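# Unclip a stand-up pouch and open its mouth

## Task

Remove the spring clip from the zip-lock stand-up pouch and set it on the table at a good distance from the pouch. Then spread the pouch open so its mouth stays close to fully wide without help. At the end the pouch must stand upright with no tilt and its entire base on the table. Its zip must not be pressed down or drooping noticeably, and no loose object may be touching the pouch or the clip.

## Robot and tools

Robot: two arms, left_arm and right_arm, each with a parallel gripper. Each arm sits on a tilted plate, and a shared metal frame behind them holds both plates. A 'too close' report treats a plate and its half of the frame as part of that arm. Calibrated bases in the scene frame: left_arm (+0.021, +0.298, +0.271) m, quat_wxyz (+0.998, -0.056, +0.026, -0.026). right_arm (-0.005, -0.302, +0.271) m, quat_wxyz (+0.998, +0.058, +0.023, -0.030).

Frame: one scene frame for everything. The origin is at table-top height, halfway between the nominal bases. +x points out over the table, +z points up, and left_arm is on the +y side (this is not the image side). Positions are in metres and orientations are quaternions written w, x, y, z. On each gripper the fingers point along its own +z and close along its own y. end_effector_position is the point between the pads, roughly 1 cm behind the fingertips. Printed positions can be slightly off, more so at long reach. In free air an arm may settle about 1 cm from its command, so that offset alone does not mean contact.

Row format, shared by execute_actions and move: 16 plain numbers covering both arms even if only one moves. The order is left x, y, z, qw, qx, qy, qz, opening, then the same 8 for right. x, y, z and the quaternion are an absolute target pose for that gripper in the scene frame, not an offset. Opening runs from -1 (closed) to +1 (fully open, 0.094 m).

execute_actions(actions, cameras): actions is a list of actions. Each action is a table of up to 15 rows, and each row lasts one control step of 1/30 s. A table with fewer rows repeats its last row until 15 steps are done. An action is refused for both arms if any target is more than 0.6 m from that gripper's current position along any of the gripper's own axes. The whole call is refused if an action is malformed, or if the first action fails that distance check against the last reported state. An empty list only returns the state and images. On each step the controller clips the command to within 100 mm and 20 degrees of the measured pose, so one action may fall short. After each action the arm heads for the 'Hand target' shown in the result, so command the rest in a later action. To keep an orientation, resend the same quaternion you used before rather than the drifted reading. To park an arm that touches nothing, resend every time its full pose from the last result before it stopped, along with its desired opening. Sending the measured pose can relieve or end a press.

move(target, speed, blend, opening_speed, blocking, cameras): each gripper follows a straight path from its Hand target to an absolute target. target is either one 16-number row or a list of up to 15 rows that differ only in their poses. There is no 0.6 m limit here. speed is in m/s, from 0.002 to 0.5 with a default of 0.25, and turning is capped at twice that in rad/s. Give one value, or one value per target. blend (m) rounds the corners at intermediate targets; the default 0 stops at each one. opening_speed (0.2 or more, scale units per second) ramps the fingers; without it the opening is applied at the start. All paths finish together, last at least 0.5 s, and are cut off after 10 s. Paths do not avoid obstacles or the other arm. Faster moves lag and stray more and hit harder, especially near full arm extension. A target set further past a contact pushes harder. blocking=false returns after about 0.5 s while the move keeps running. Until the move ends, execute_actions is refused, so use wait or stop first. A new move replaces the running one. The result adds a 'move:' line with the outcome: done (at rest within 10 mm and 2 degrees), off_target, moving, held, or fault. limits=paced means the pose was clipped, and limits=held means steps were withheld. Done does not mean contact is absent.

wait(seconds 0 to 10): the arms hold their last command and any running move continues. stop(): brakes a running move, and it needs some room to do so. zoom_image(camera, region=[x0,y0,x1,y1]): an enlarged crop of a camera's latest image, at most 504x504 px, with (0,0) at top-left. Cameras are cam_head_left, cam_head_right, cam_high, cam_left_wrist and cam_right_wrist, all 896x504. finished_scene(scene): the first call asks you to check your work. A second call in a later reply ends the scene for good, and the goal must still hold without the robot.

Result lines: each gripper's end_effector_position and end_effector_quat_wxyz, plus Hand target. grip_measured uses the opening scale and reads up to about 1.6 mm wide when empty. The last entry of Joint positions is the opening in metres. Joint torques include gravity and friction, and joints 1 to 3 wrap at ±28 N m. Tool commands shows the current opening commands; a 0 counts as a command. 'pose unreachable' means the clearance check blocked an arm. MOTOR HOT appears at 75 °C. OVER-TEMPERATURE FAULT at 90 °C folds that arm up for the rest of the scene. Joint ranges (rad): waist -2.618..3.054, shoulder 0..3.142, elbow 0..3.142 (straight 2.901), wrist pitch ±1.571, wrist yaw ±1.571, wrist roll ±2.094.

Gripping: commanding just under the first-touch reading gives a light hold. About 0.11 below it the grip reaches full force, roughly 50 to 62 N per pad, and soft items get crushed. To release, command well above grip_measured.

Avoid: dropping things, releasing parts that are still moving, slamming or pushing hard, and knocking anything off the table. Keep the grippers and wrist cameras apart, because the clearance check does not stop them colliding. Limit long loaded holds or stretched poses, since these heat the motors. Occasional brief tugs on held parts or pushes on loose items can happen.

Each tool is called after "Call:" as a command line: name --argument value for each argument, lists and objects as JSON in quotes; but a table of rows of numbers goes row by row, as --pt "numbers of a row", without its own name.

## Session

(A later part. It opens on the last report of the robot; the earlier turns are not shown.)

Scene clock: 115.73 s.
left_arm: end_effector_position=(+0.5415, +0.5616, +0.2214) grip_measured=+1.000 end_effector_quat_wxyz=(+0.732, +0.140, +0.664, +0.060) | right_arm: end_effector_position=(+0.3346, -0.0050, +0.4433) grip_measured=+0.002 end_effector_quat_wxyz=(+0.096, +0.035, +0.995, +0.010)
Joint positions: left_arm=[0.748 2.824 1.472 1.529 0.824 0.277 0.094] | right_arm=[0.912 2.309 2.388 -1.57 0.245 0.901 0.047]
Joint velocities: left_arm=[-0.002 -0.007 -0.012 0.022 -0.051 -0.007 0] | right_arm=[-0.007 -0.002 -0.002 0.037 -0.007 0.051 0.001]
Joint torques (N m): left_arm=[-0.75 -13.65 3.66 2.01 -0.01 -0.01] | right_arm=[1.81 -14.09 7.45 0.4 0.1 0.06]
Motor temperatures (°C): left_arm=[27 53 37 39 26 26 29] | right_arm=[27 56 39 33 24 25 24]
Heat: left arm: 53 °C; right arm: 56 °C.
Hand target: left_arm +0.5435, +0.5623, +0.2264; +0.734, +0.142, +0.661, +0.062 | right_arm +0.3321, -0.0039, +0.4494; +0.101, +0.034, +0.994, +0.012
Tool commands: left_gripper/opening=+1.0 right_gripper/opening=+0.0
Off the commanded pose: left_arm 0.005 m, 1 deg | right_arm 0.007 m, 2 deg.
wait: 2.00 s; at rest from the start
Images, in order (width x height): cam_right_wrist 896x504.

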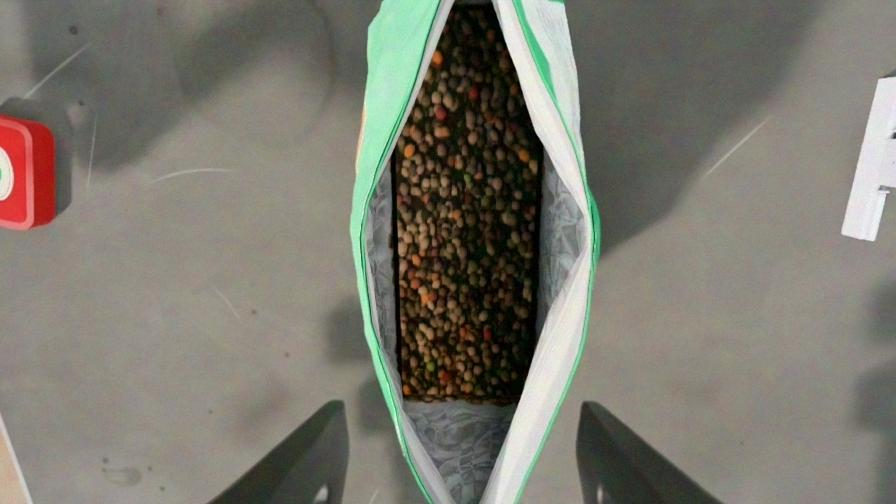

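Call:
move --pt "0.5435 0.5623 0.2264 0.734 0.142 0.661 0.062 1 0.333 -0.003 0.40 0.087 0.035 0.9955 -0.003 0" --pt "0.5435 0.5623 0.2264 0.734 0.142 0.661 0.062 1 0.333 -0.003 0.352 0.087 0.035 0.9955 -0.003 0" --speed 0.12 --cameras '["cam_right_wrist"]'

Call:
move --target '[0.5435,0.5623,0.2264,0.734,0.142,0.661,0.062,1,0.333,-0.003,0.352,0.087,0.035,0.9955,-0.003,1]' --opening_speed 1.2 --cameras '["cam_right_wrist"]'

Call:
move --target '[0.5435,0.5623,0.2264,0.734,0.142,0.661,0.062,1,0.333,-0.055,0.352,0.087,0.035,0.9955,-0.003,1]' --speed 0.08 --cameras '["cam_right_wrist"]'

Call:
move --target '[0.5435,0.5623,0.2264,0.734,0.142,0.661,0.062,1,0.333,0.04,0.352,0.087,0.035,0.9955,-0.003,1]' --speed 0.08 --cameras '["cam_right_wrist"]'

Scene clock: 117.93 s.
left_arm: end_effector_position=(+0.5415, +0.5616, +0.2214) grip_measured=+1.000 end_effector_quat_wxyz=(+0.732, +0.140, +0.664, +0.060) | right_arm: end_effector_position=(+0.3294, -0.0015, +0.3361) grip_measured=+0.002 end_effector_quat_wxyz=(+0.072, +0.032, +0.997, -0.019)
Joint positions: left_arm=[0.748 2.824 1.472 1.529 0.824 0.277 0.094] | right_arm=[0.9 2.309 1.96 -1.216 0.245 0.895 0.047]
Joint velocities: left_arm=[-0.017 -0.002 -0.007 -0.007 0.022 -0.007 0] | right_arm=[-0.002 0.007 -0.017 -0.022 0.081 -0.037 0.001]
Joint torques (N m): left_arm=[-0.77 -13.64 3.66 2 0 0] | right_arm=[0.85 -17.72 5.7 0.48 0.08 -0.01]
Motor temperatures (°C): left_arm=[27 53 37 39 26 26 29] | right_arm=[27 56 39 33 24 25 24]
Heat: left arm: 53 °C; right arm: 56 °C.
Hand target: left_arm +0.5435, +0.5623, +0.2264; +0.734, +0.142, +0.661, +0.062 | right_arm +0.3335, -0.0025, +0.3519; +0.087, +0.035, +0.996, -0.003
Off the commanded pose: left_arm 0.005 m, 1 deg | right_arm 0.016 m, 3 deg.
move: off_target (right_arm)
Images, in order (width x height): cam_right_wrist 896x504.

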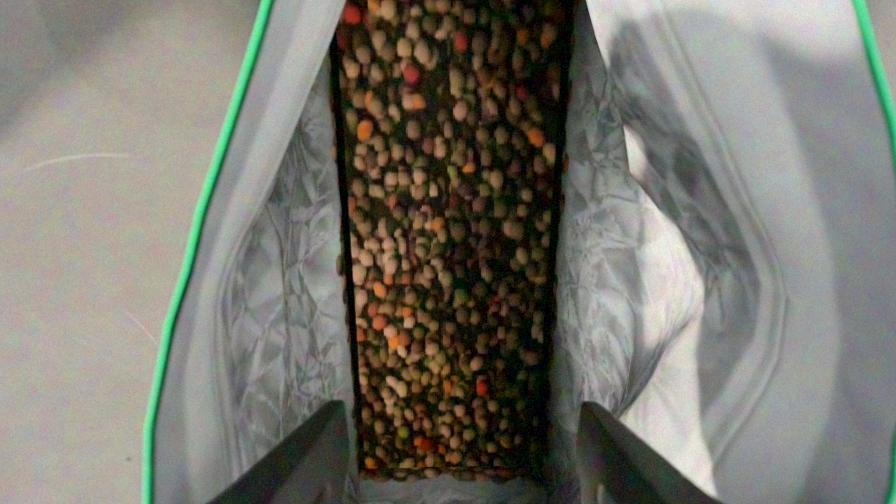

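Scene clock: 119.00 s.
left_arm: end_effector_position=(+0.5415, +0.5616, +0.2214) grip_measured=+1.000 end_effector_quat_wxyz=(+0.732, +0.140, +0.664, +0.060) | right_arm: end_effector_position=(+0.3285, -0.0025, +0.3360) grip_measured=+0.998 end_effector_quat_wxyz=(+0.072, +0.032, +0.997, -0.020)
Joint positions: left_arm=[0.748 2.824 1.472 1.529 0.824 0.277 0.094] | right_arm=[0.9 2.304 1.953 -1.214 0.245 0.895 0.094]
Joint velocities: left_arm=[-0.022 0.007 -0.017 -0.007 0.037 -0.037 0] | right_arm=[-0.002 0.012 -0.017 0.022 -0.051 -0.051 0.001]
Joint torques (N m): left_arm=[-0.77 -13.64 3.66 2 -0.02 -0.01] | right_arm=[0.91 -17.69 5.76 0.51 0.09 -0.02]
Motor temperatures (°C): left_arm=[27 53 37 39 26 26 29] | right_arm=[27 56 39 33 24 25 24]
Heat: left arm: 53 °C; right arm: 56 °C.
Hand target: left_arm +0.5435, +0.5623, +0.2264; +0.734, +0.142, +0.661, +0.062 | right_arm +0.3328, -0.0031, +0.3519; +0.087, +0.035, +0.996, -0.003
Off the commanded pose: left_arm 0.005 m, 1 deg | right_arm 0.017 m, 3 deg.
move: off_target (right_arm)
Images, in order (width x height): cam_right_wrist 896x504.

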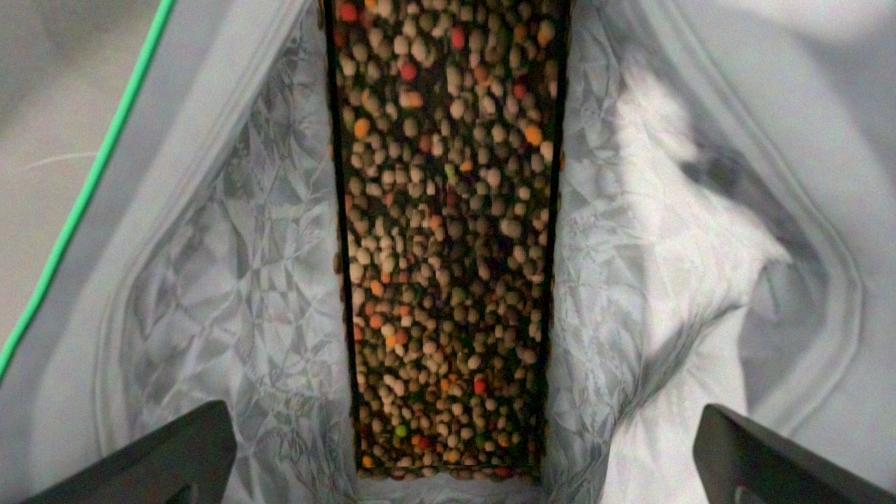

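Scene clock: 120.23 s.
left_arm: end_effector_position=(+0.5415, +0.5616, +0.2214) grip_measured=+1.000 end_effector_quat_wxyz=(+0.732, +0.140, +0.664, +0.060) | right_arm: end_effector_position=(+0.3327, -0.0488, +0.3401) grip_measured=+0.998 end_effector_quat_wxyz=(+0.077, +0.034, +0.996, -0.007)
Joint positions: left_arm=[0.748 2.824 1.472 1.529 0.824 0.277 0.094] | right_arm=[0.816 2.137 1.718 -1.1 0.233 0.809 0.094]
Joint velocities: left_arm=[0.012 -0.002 -0.002 0.007 -0.051 0.007 0] | right_arm=[-0.002 0.002 -0.007 -0.037 -0.007 -0.007 0.001]
Joint torques (N m): left_arm=[-0.76 -13.65 3.67 2 0 -0.01] | right_arm=[0.61 -15.94 5.55 0.37 0.13 -0.04]
Motor temperatures (°C): left_arm=[27 53 37 39 26 26 29] | right_arm=[27 57 39 33 24 25 24]
Heat: left arm: 53 °C; right arm: 57 °C.
Hand target: left_arm +0.5435, +0.5623, +0.2264; +0.734, +0.142, +0.661, +0.062 | right_arm +0.3341, -0.0548, +0.3520; +0.087, +0.035, +0.996, -0.003
Off the commanded pose: left_arm 0.005 m, 1 deg | right_arm 0.013 m, 1 deg.
move: off_target (right_arm)
Images, in order (width x height): cam_right_wrist 896x504.

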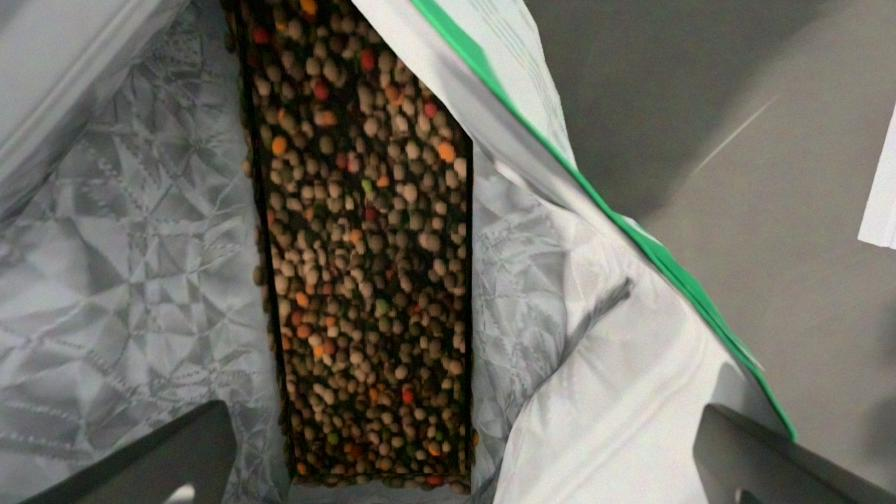

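Scene clock: 122.03 s.
left_arm: end_effector_position=(+0.5415, +0.5616, +0.2214) grip_measured=+1.000 end_effector_quat_wxyz=(+0.732, +0.140, +0.664, +0.060) | right_arm: end_effector_position=(+0.3307, +0.0323, +0.3559) grip_measured=+0.998 end_effector_quat_wxyz=(+0.083, +0.037, +0.996, -0.002)
Joint positions: left_arm=[0.748 2.824 1.472 1.529 0.824 0.277 0.094] | right_arm=[0.948 2.4 2.183 -1.318 0.241 0.949 0.094]
Joint velocities: left_arm=[-0.007 -0.022 -0.002 -0.007 -0.022 0.037 0] | right_arm=[-0.002 -0.002 -0.012 0.022 -0.022 -0.095 0]
Joint torques (N m): left_arm=[-0.77 -13.6 3.66 2 -0.01 -0.01] | right_arm=[2.09 -12.59 8.84 0.47 0.14 0.08]
Motor temperatures (°C): left_arm=[27 53 37 39 26 26 29] | right_arm=[27 56 39 33 24 25 24]
Heat: left arm: 53 °C; right arm: 56 °C.
Hand target: left_arm +0.5435, +0.5623, +0.2264; +0.734, +0.142, +0.661, +0.062 | right_arm +0.3307, +0.0396, +0.3518; +0.087, +0.035, +0.996, -0.002
Off the commanded pose: left_arm 0.005 m, 1 deg | right_arm 0.009 m, 1 deg.
move: done
Images, in order (width x height): cam_right_wrist 896x504.

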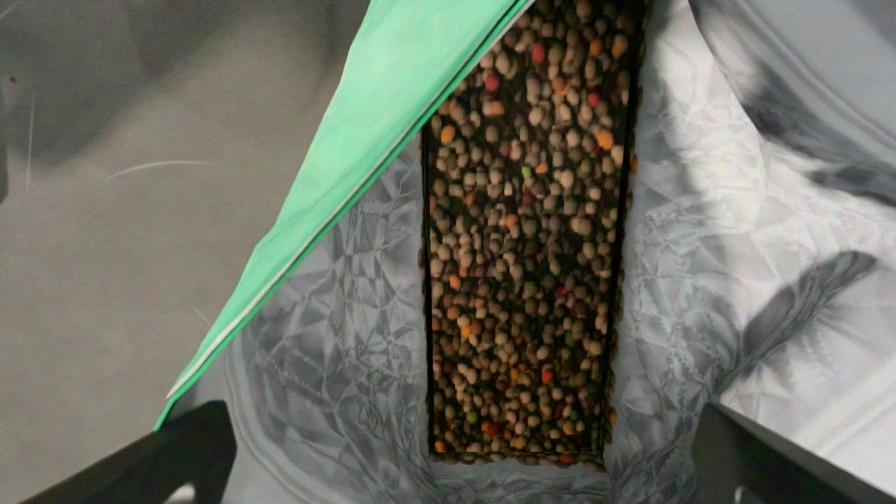

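Call:
move --target '[0.5435,0.5623,0.2264,0.734,0.142,0.661,0.062,1,0.333,-0.003,0.358,0.087,0.035,0.9955,-0.003,1]' --speed 0.08 --cameras '["cam_right_wrist"]'

Call:
move --target '[0.5435,0.5623,0.2264,0.734,0.142,0.661,0.062,1,0.333,-0.003,0.36,0.087,0.035,0.9955,-0.003,0]' --opening_speed 1 --cameras '[]'

Call:
move --target '[0.5435,0.5623,0.2264,0.734,0.142,0.661,0.062,1,0.333,-0.003,0.45,0.087,0.035,0.9955,-0.003,0]' --speed 0.12

Call:
zoom_image --camera "cam_head_left" --region '[440, 60, 640, 280]'

Call:
zoom_image --camera "cam_high" --region '[340, 150, 540, 330]'

Scene clock: 123.63 s.
left_arm: end_effector_position=(+0.5415, +0.5616, +0.2214) grip_measured=+1.000 end_effector_quat_wxyz=(+0.732, +0.140, +0.664, +0.060) | right_arm: end_effector_position=(+0.3311, -0.0018, +0.3455) grip_measured=+0.998 end_effector_quat_wxyz=(+0.074, +0.035, +0.997, -0.014)
Joint positions: left_arm=[0.748 2.824 1.472 1.529 0.824 0.277 0.094] | right_arm=[0.897 2.3 1.983 -1.237 0.241 0.897 0.094]
Joint velocities: left_arm=[-0.007 -0.012 0.002 -0.022 -0.022 -0.007 0] | right_arm=[0.002 -0.012 -0.002 -0.037 -0.037 -0.037 0.001]
Joint torques (N m): left_arm=[-0.75 -13.67 3.67 2 -0.01 0] | right_arm=[1.11 -16.98 5.74 0.47 0.12 -0.02]
Motor temperatures (°C): left_arm=[27 53 37 39 26 26 29] | right_arm=[27 57 39 33 24 25 24]
Heat: left arm: 53 °C; right arm: 57 °C.
Hand target: left_arm +0.5435, +0.5623, +0.2264; +0.734, +0.142, +0.661, +0.062 | right_arm +0.3338, -0.0030, +0.3580; +0.087, +0.035, +0.996, -0.004
Off the commanded pose: left_arm 0.005 m, 1 deg | right_arm 0.013 m, 2 deg.
move: off_target (right_arm)
Images, in order (width x height): cam_right_wrist 896x504.

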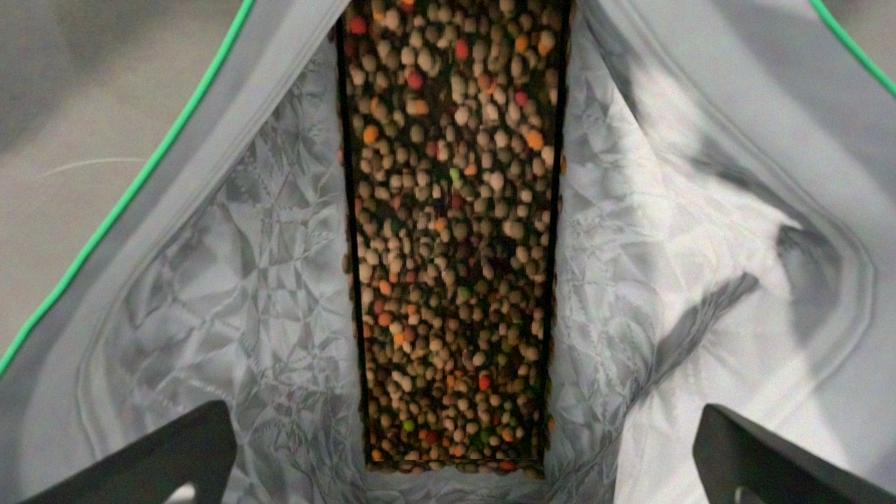

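Scene clock: 124.87 s.
left_arm: end_effector_position=(+0.5415, +0.5616, +0.2214) grip_measured=+1.000 end_effector_quat_wxyz=(+0.732, +0.140, +0.664, +0.060) | right_arm: end_effector_position=(+0.3312, -0.0018, +0.3455) grip_measured=+0.002 end_effector_quat_wxyz=(+0.074, +0.035, +0.997, -0.014)
Joint positions: left_arm=[0.748 2.824 1.472 1.529 0.824 0.277 0.094] | right_arm=[0.897 2.3 1.983 -1.236 0.241 0.897 0.047]
Joint velocities: left_arm=[-0.017 -0.027 0.007 -0.007 -0.081 -0.007 0] | right_arm=[-0.012 -0.007 -0.007 -0.051 -0.022 -0.037 0.001]
Joint torques (N m): left_arm=[-0.77 -13.65 3.64 2.01 0 -0.01] | right_arm=[1.18 -17.26 5.86 0.43 0.11 0]
Motor temperatures (°C): left_arm=[27 53 37 39 26 26 29] | right_arm=[27 58 39 33 24 25 24]
Heat: left arm: 53 °C; right arm: 58 °C.
Hand target: left_arm +0.5435, +0.5623, +0.2264; +0.734, +0.142, +0.661, +0.062 | right_arm +0.3329, -0.0030, +0.3598; +0.087, +0.035, +0.996, -0.003
Off the commanded pose: left_arm 0.005 m, 1 deg | right_arm 0.015 m, 2 deg.
move: off_target (right_arm)
No camera images: "cameras" was empty.

Scene clock: 126.30 s.
left_arm: end_effector_position=(+0.5415, +0.5616, +0.2214) grip_measured=+1.000 end_effector_quat_wxyz=(+0.732, +0.140, +0.664, +0.060) | right_arm: end_effector_position=(+0.3344, -0.0050, +0.4476) grip_measured=+0.002 end_effector_quat_wxyz=(+0.098, +0.036, +0.994, +0.015)
Joint positions: left_arm=[0.748 2.824 1.472 1.529 0.824 0.277 0.094] | right_arm=[0.912 2.3 2.389 -1.569 0.241 0.901 0.047]
Joint velocities: left_arm=[0.012 -0.007 -0.012 0.007 -0.037 0.037 0] | right_arm=[-0.002 -0.017 -0.002 0.037 -0.081 0.081 0]
Joint torques (N m): left_arm=[-0.73 -13.65 3.63 2 0 -0.01] | right_arm=[1.8 -13.23 7.38 0.43 0.15 0.06]
Motor temperatures (°C): left_arm=[27 53 37 39 26 26 29] | right_arm=[27 58 39 33 24 25 24]
Heat: left arm: 53 °C; right arm: 58 °C.
Hand target: left_arm +0.5435, +0.5623, +0.2264; +0.734, +0.142, +0.661, +0.062 | right_arm +0.3321, -0.0038, +0.4494; +0.101, +0.034, +0.994, +0.012
Off the commanded pose: left_arm 0.005 m, 1 deg | right_arm 0.003 m, 2 deg.
joint sent to its limit (right arm) — joint 4 (wrist pitch), lower limit. The joint targets still meet the commanded pose.
move: done

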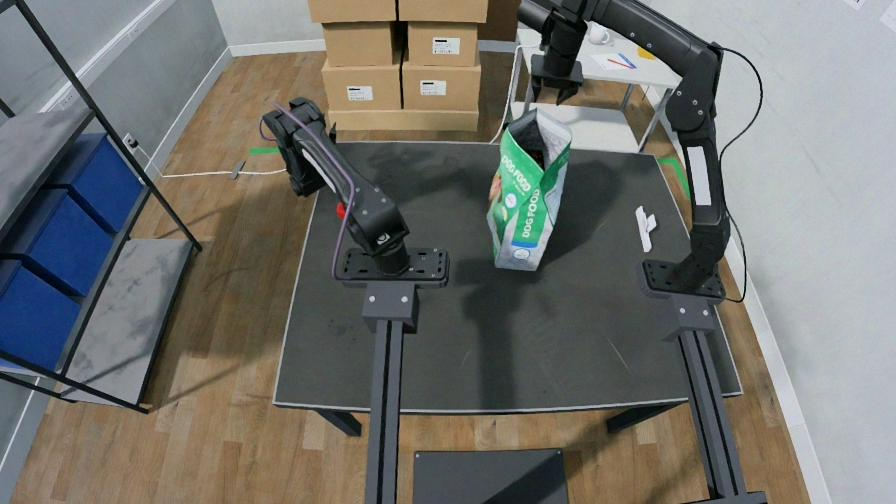

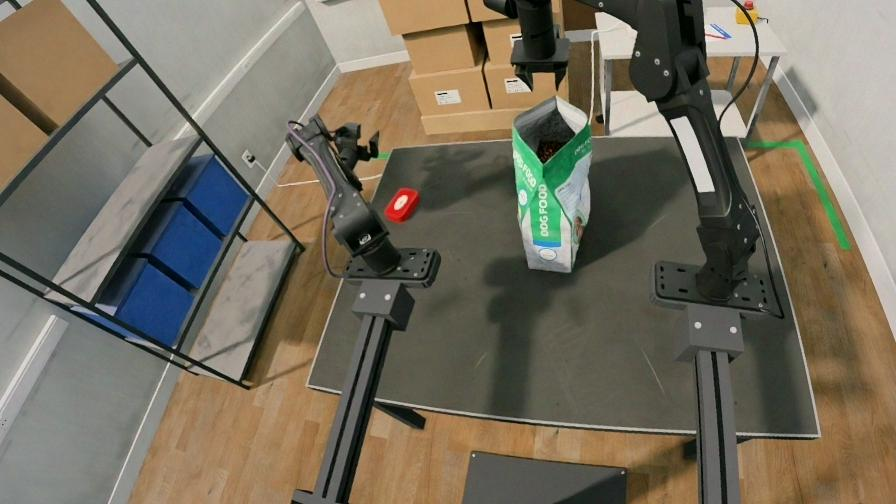

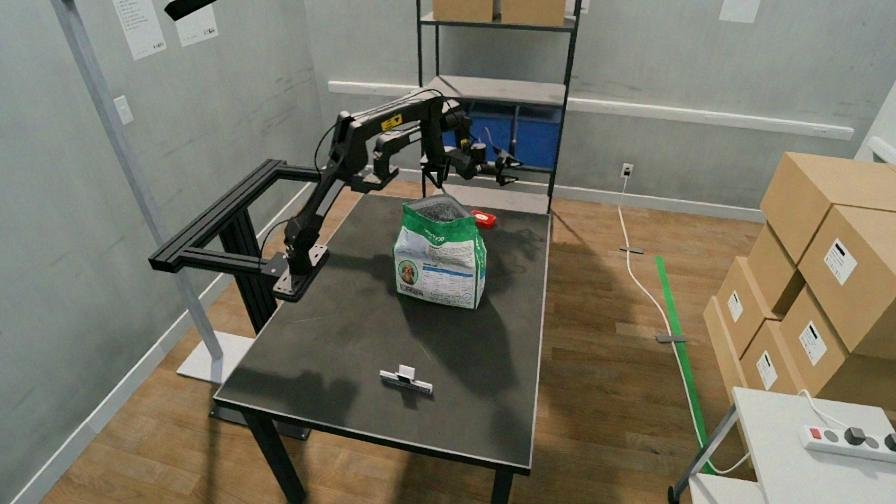

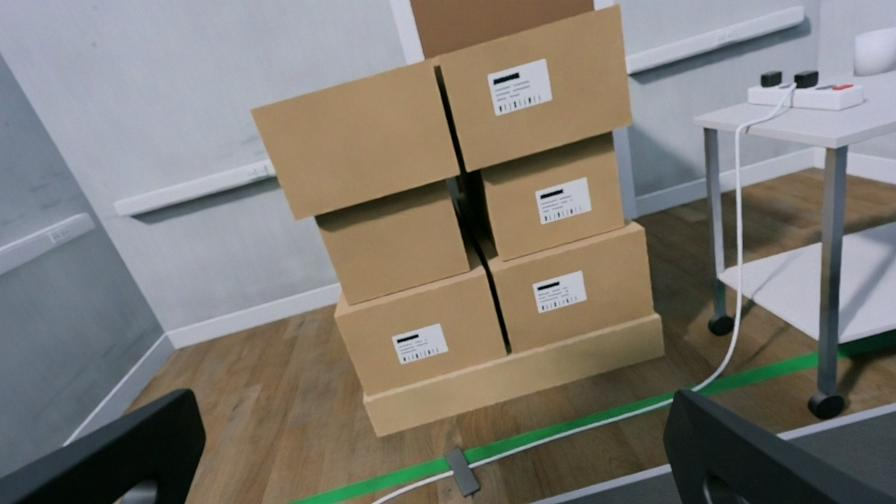

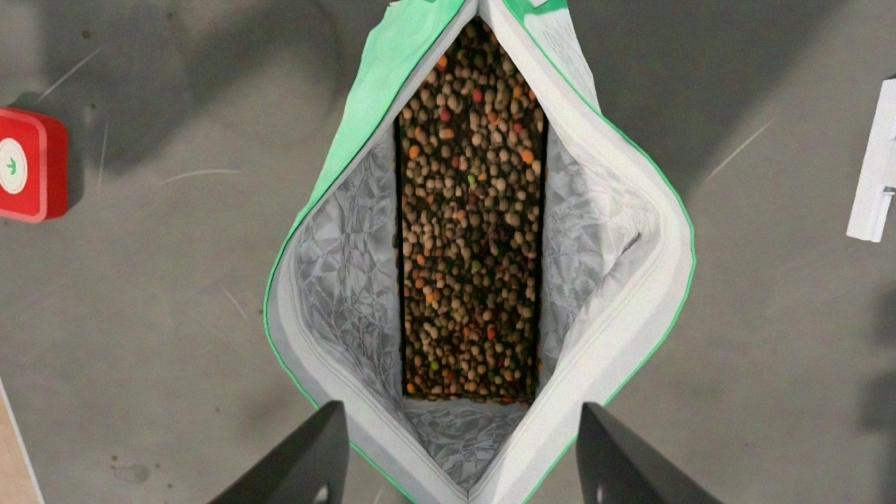

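Scaled by 2.291 from the camera's 896x504 image, which has a finer 1280x720 frame.

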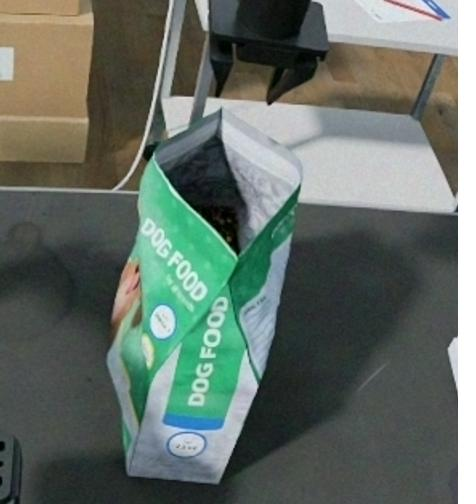

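Scaled by 2.520 from the camera's 896x504 image, which has a finer 1280x720 frame.

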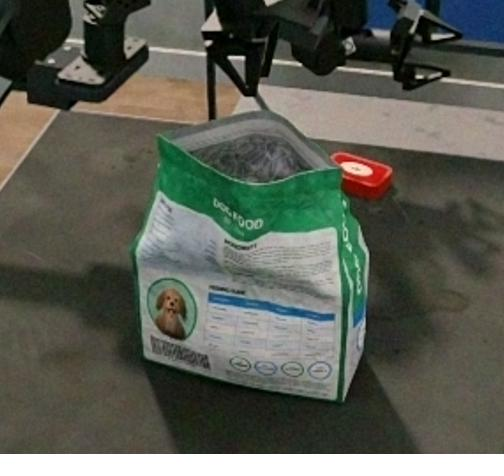

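Call:
move --pt "0.5435 0.5623 0.2264 0.734 0.142 0.661 0.062 1 0.34 -0.01 0.49 0.216 0.034 0.975 -0.008 0" --pt "0.5435 0.5623 0.2264 0.734 0.142 0.661 0.062 1 0.3 -0.28 0.46 0.216 0.034 0.975 -0.008 0" --speed 0.2

Call:
zoom_image --camera "cam_head_right" --region '[460, 60, 660, 280]'

Call:
zoom_image --camera "cam_high" --region '[340, 150, 540, 330]'

Call:
zoom_image --camera "cam_head_left" --region '[440, 60, 640, 280]'

Scene clock: 129.87 s.
left_arm: end_effector_position=(+0.5415, +0.5616, +0.2214) grip_measured=+1.000 end_effector_quat_wxyz=(+0.732, +0.140, +0.664, +0.060) | right_arm: end_effector_position=(+0.3058, -0.2802, +0.4589) grip_measured=+0.002 end_effector_quat_wxyz=(+0.208, +0.035, +0.977, -0.013)
Joint positions: left_arm=[0.748 2.824 1.472 1.529 0.824 0.277 0.094] | right_arm=[0.36 1.333 1.267 -1.098 0.273 0.29 0.047]
Joint velocities: left_arm=[-0.002 0.007 -0.002 -0.022 -0.007 -0.022 0] | right_arm=[-0.007 -0.002 0.002 0.037 -0.051 0.022 -0.001]
Joint torques (N m): left_arm=[-0.77 -13.64 3.64 2.01 0 -0.01] | right_arm=[0.16 -6.82 6.16 1.23 -0.01 -0.03]
Motor temperatures (°C): left_arm=[27 53 36 39 26 26 29] | right_arm=[27 57 39 33 24 25 24]
Heat: left arm: 53 °C; right arm: 57 °C.
Hand target: left_arm +0.5435, +0.5623, +0.2264; +0.734, +0.142, +0.661, +0.062 | right_arm +0.3050, -0.2806, +0.4611; +0.215, +0.035, +0.976, -0.008
Off the commanded pose: left_arm 0.005 m, 1 deg | right_arm 0.006 m, 1 deg.
move: done

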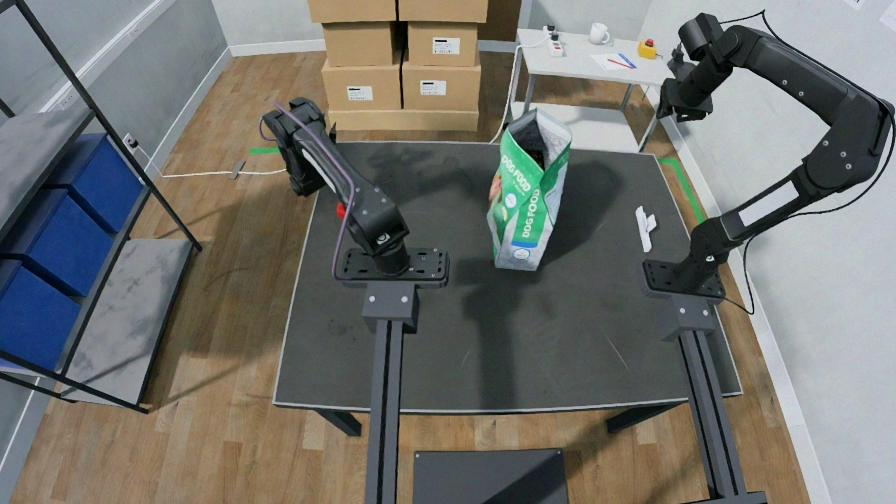

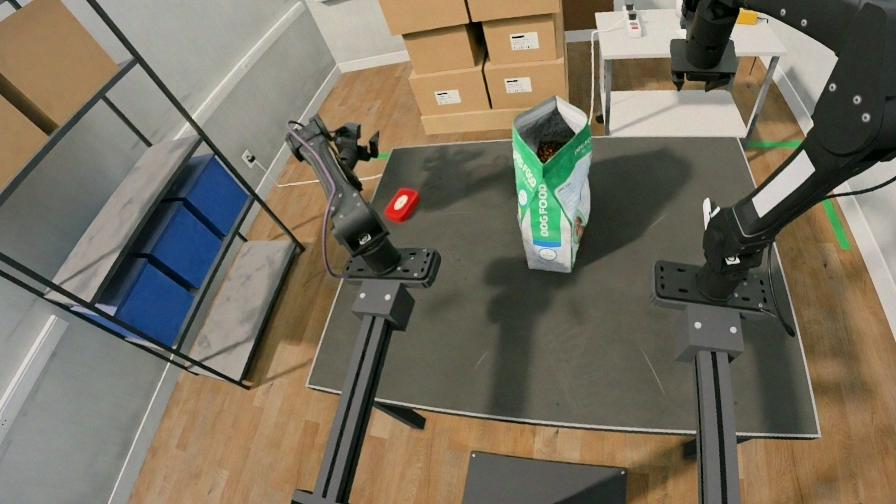

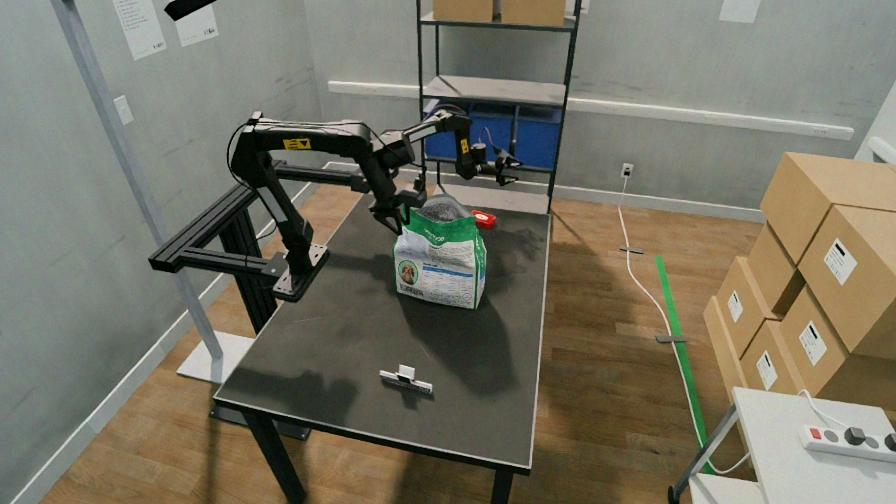

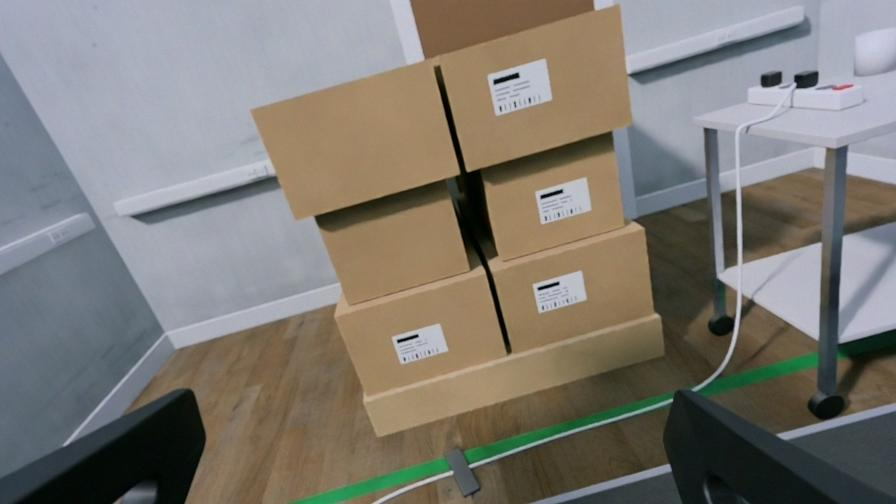

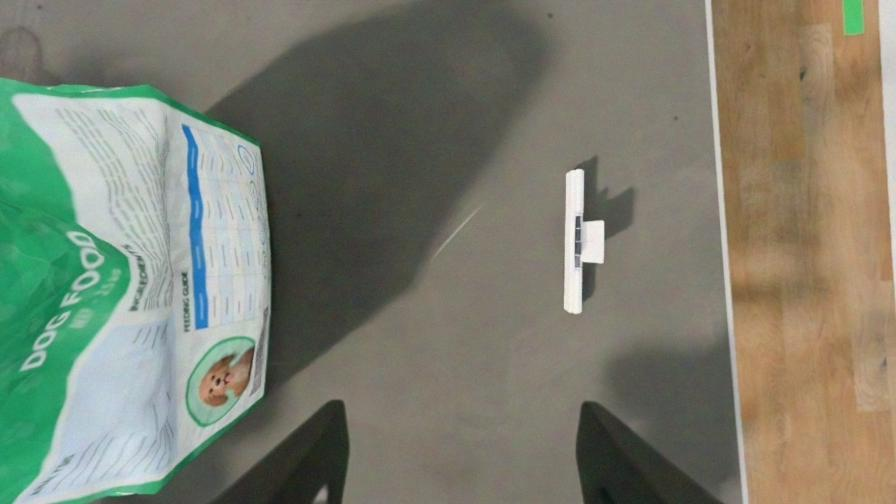

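Scaled by 2.291 from the camera's 896x504 image, which has a finer 1280x720 frame.

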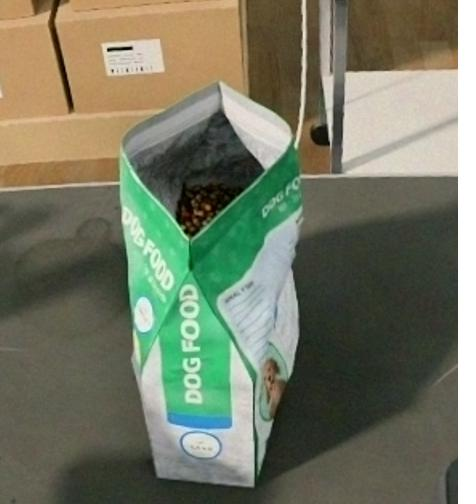

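Scaled by 2.520 from the camera's 896x504 image, which has a finer 1280x720 frame.

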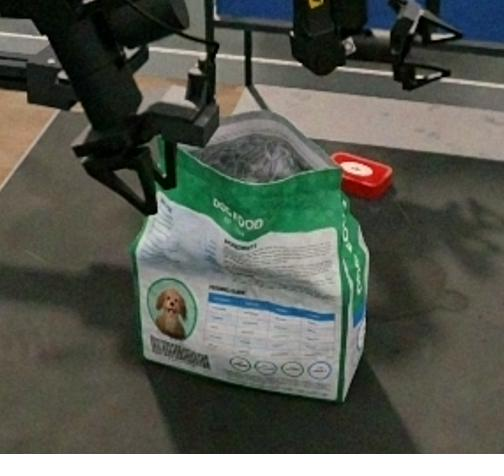

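Scaled by 2.291 from the camera's 896x504 image, which has a finer 1280x720 frame.

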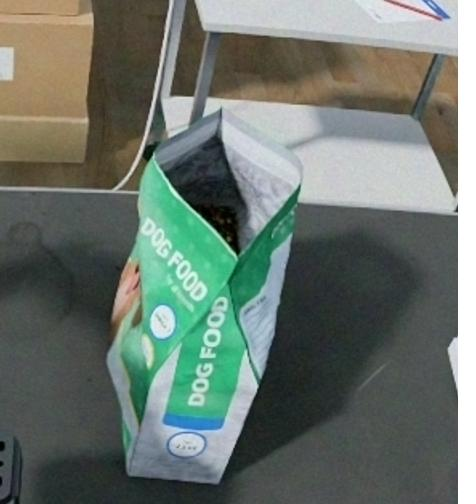

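Call:
finished_scene --scene 1

This call ended nothing. Check each condition of the task against the scene as it is now, look again where you are not sure, and mend what is not met. Then call finished_scene again.

Call:
finished_scene --scene 1

The scene is finished: the task was done.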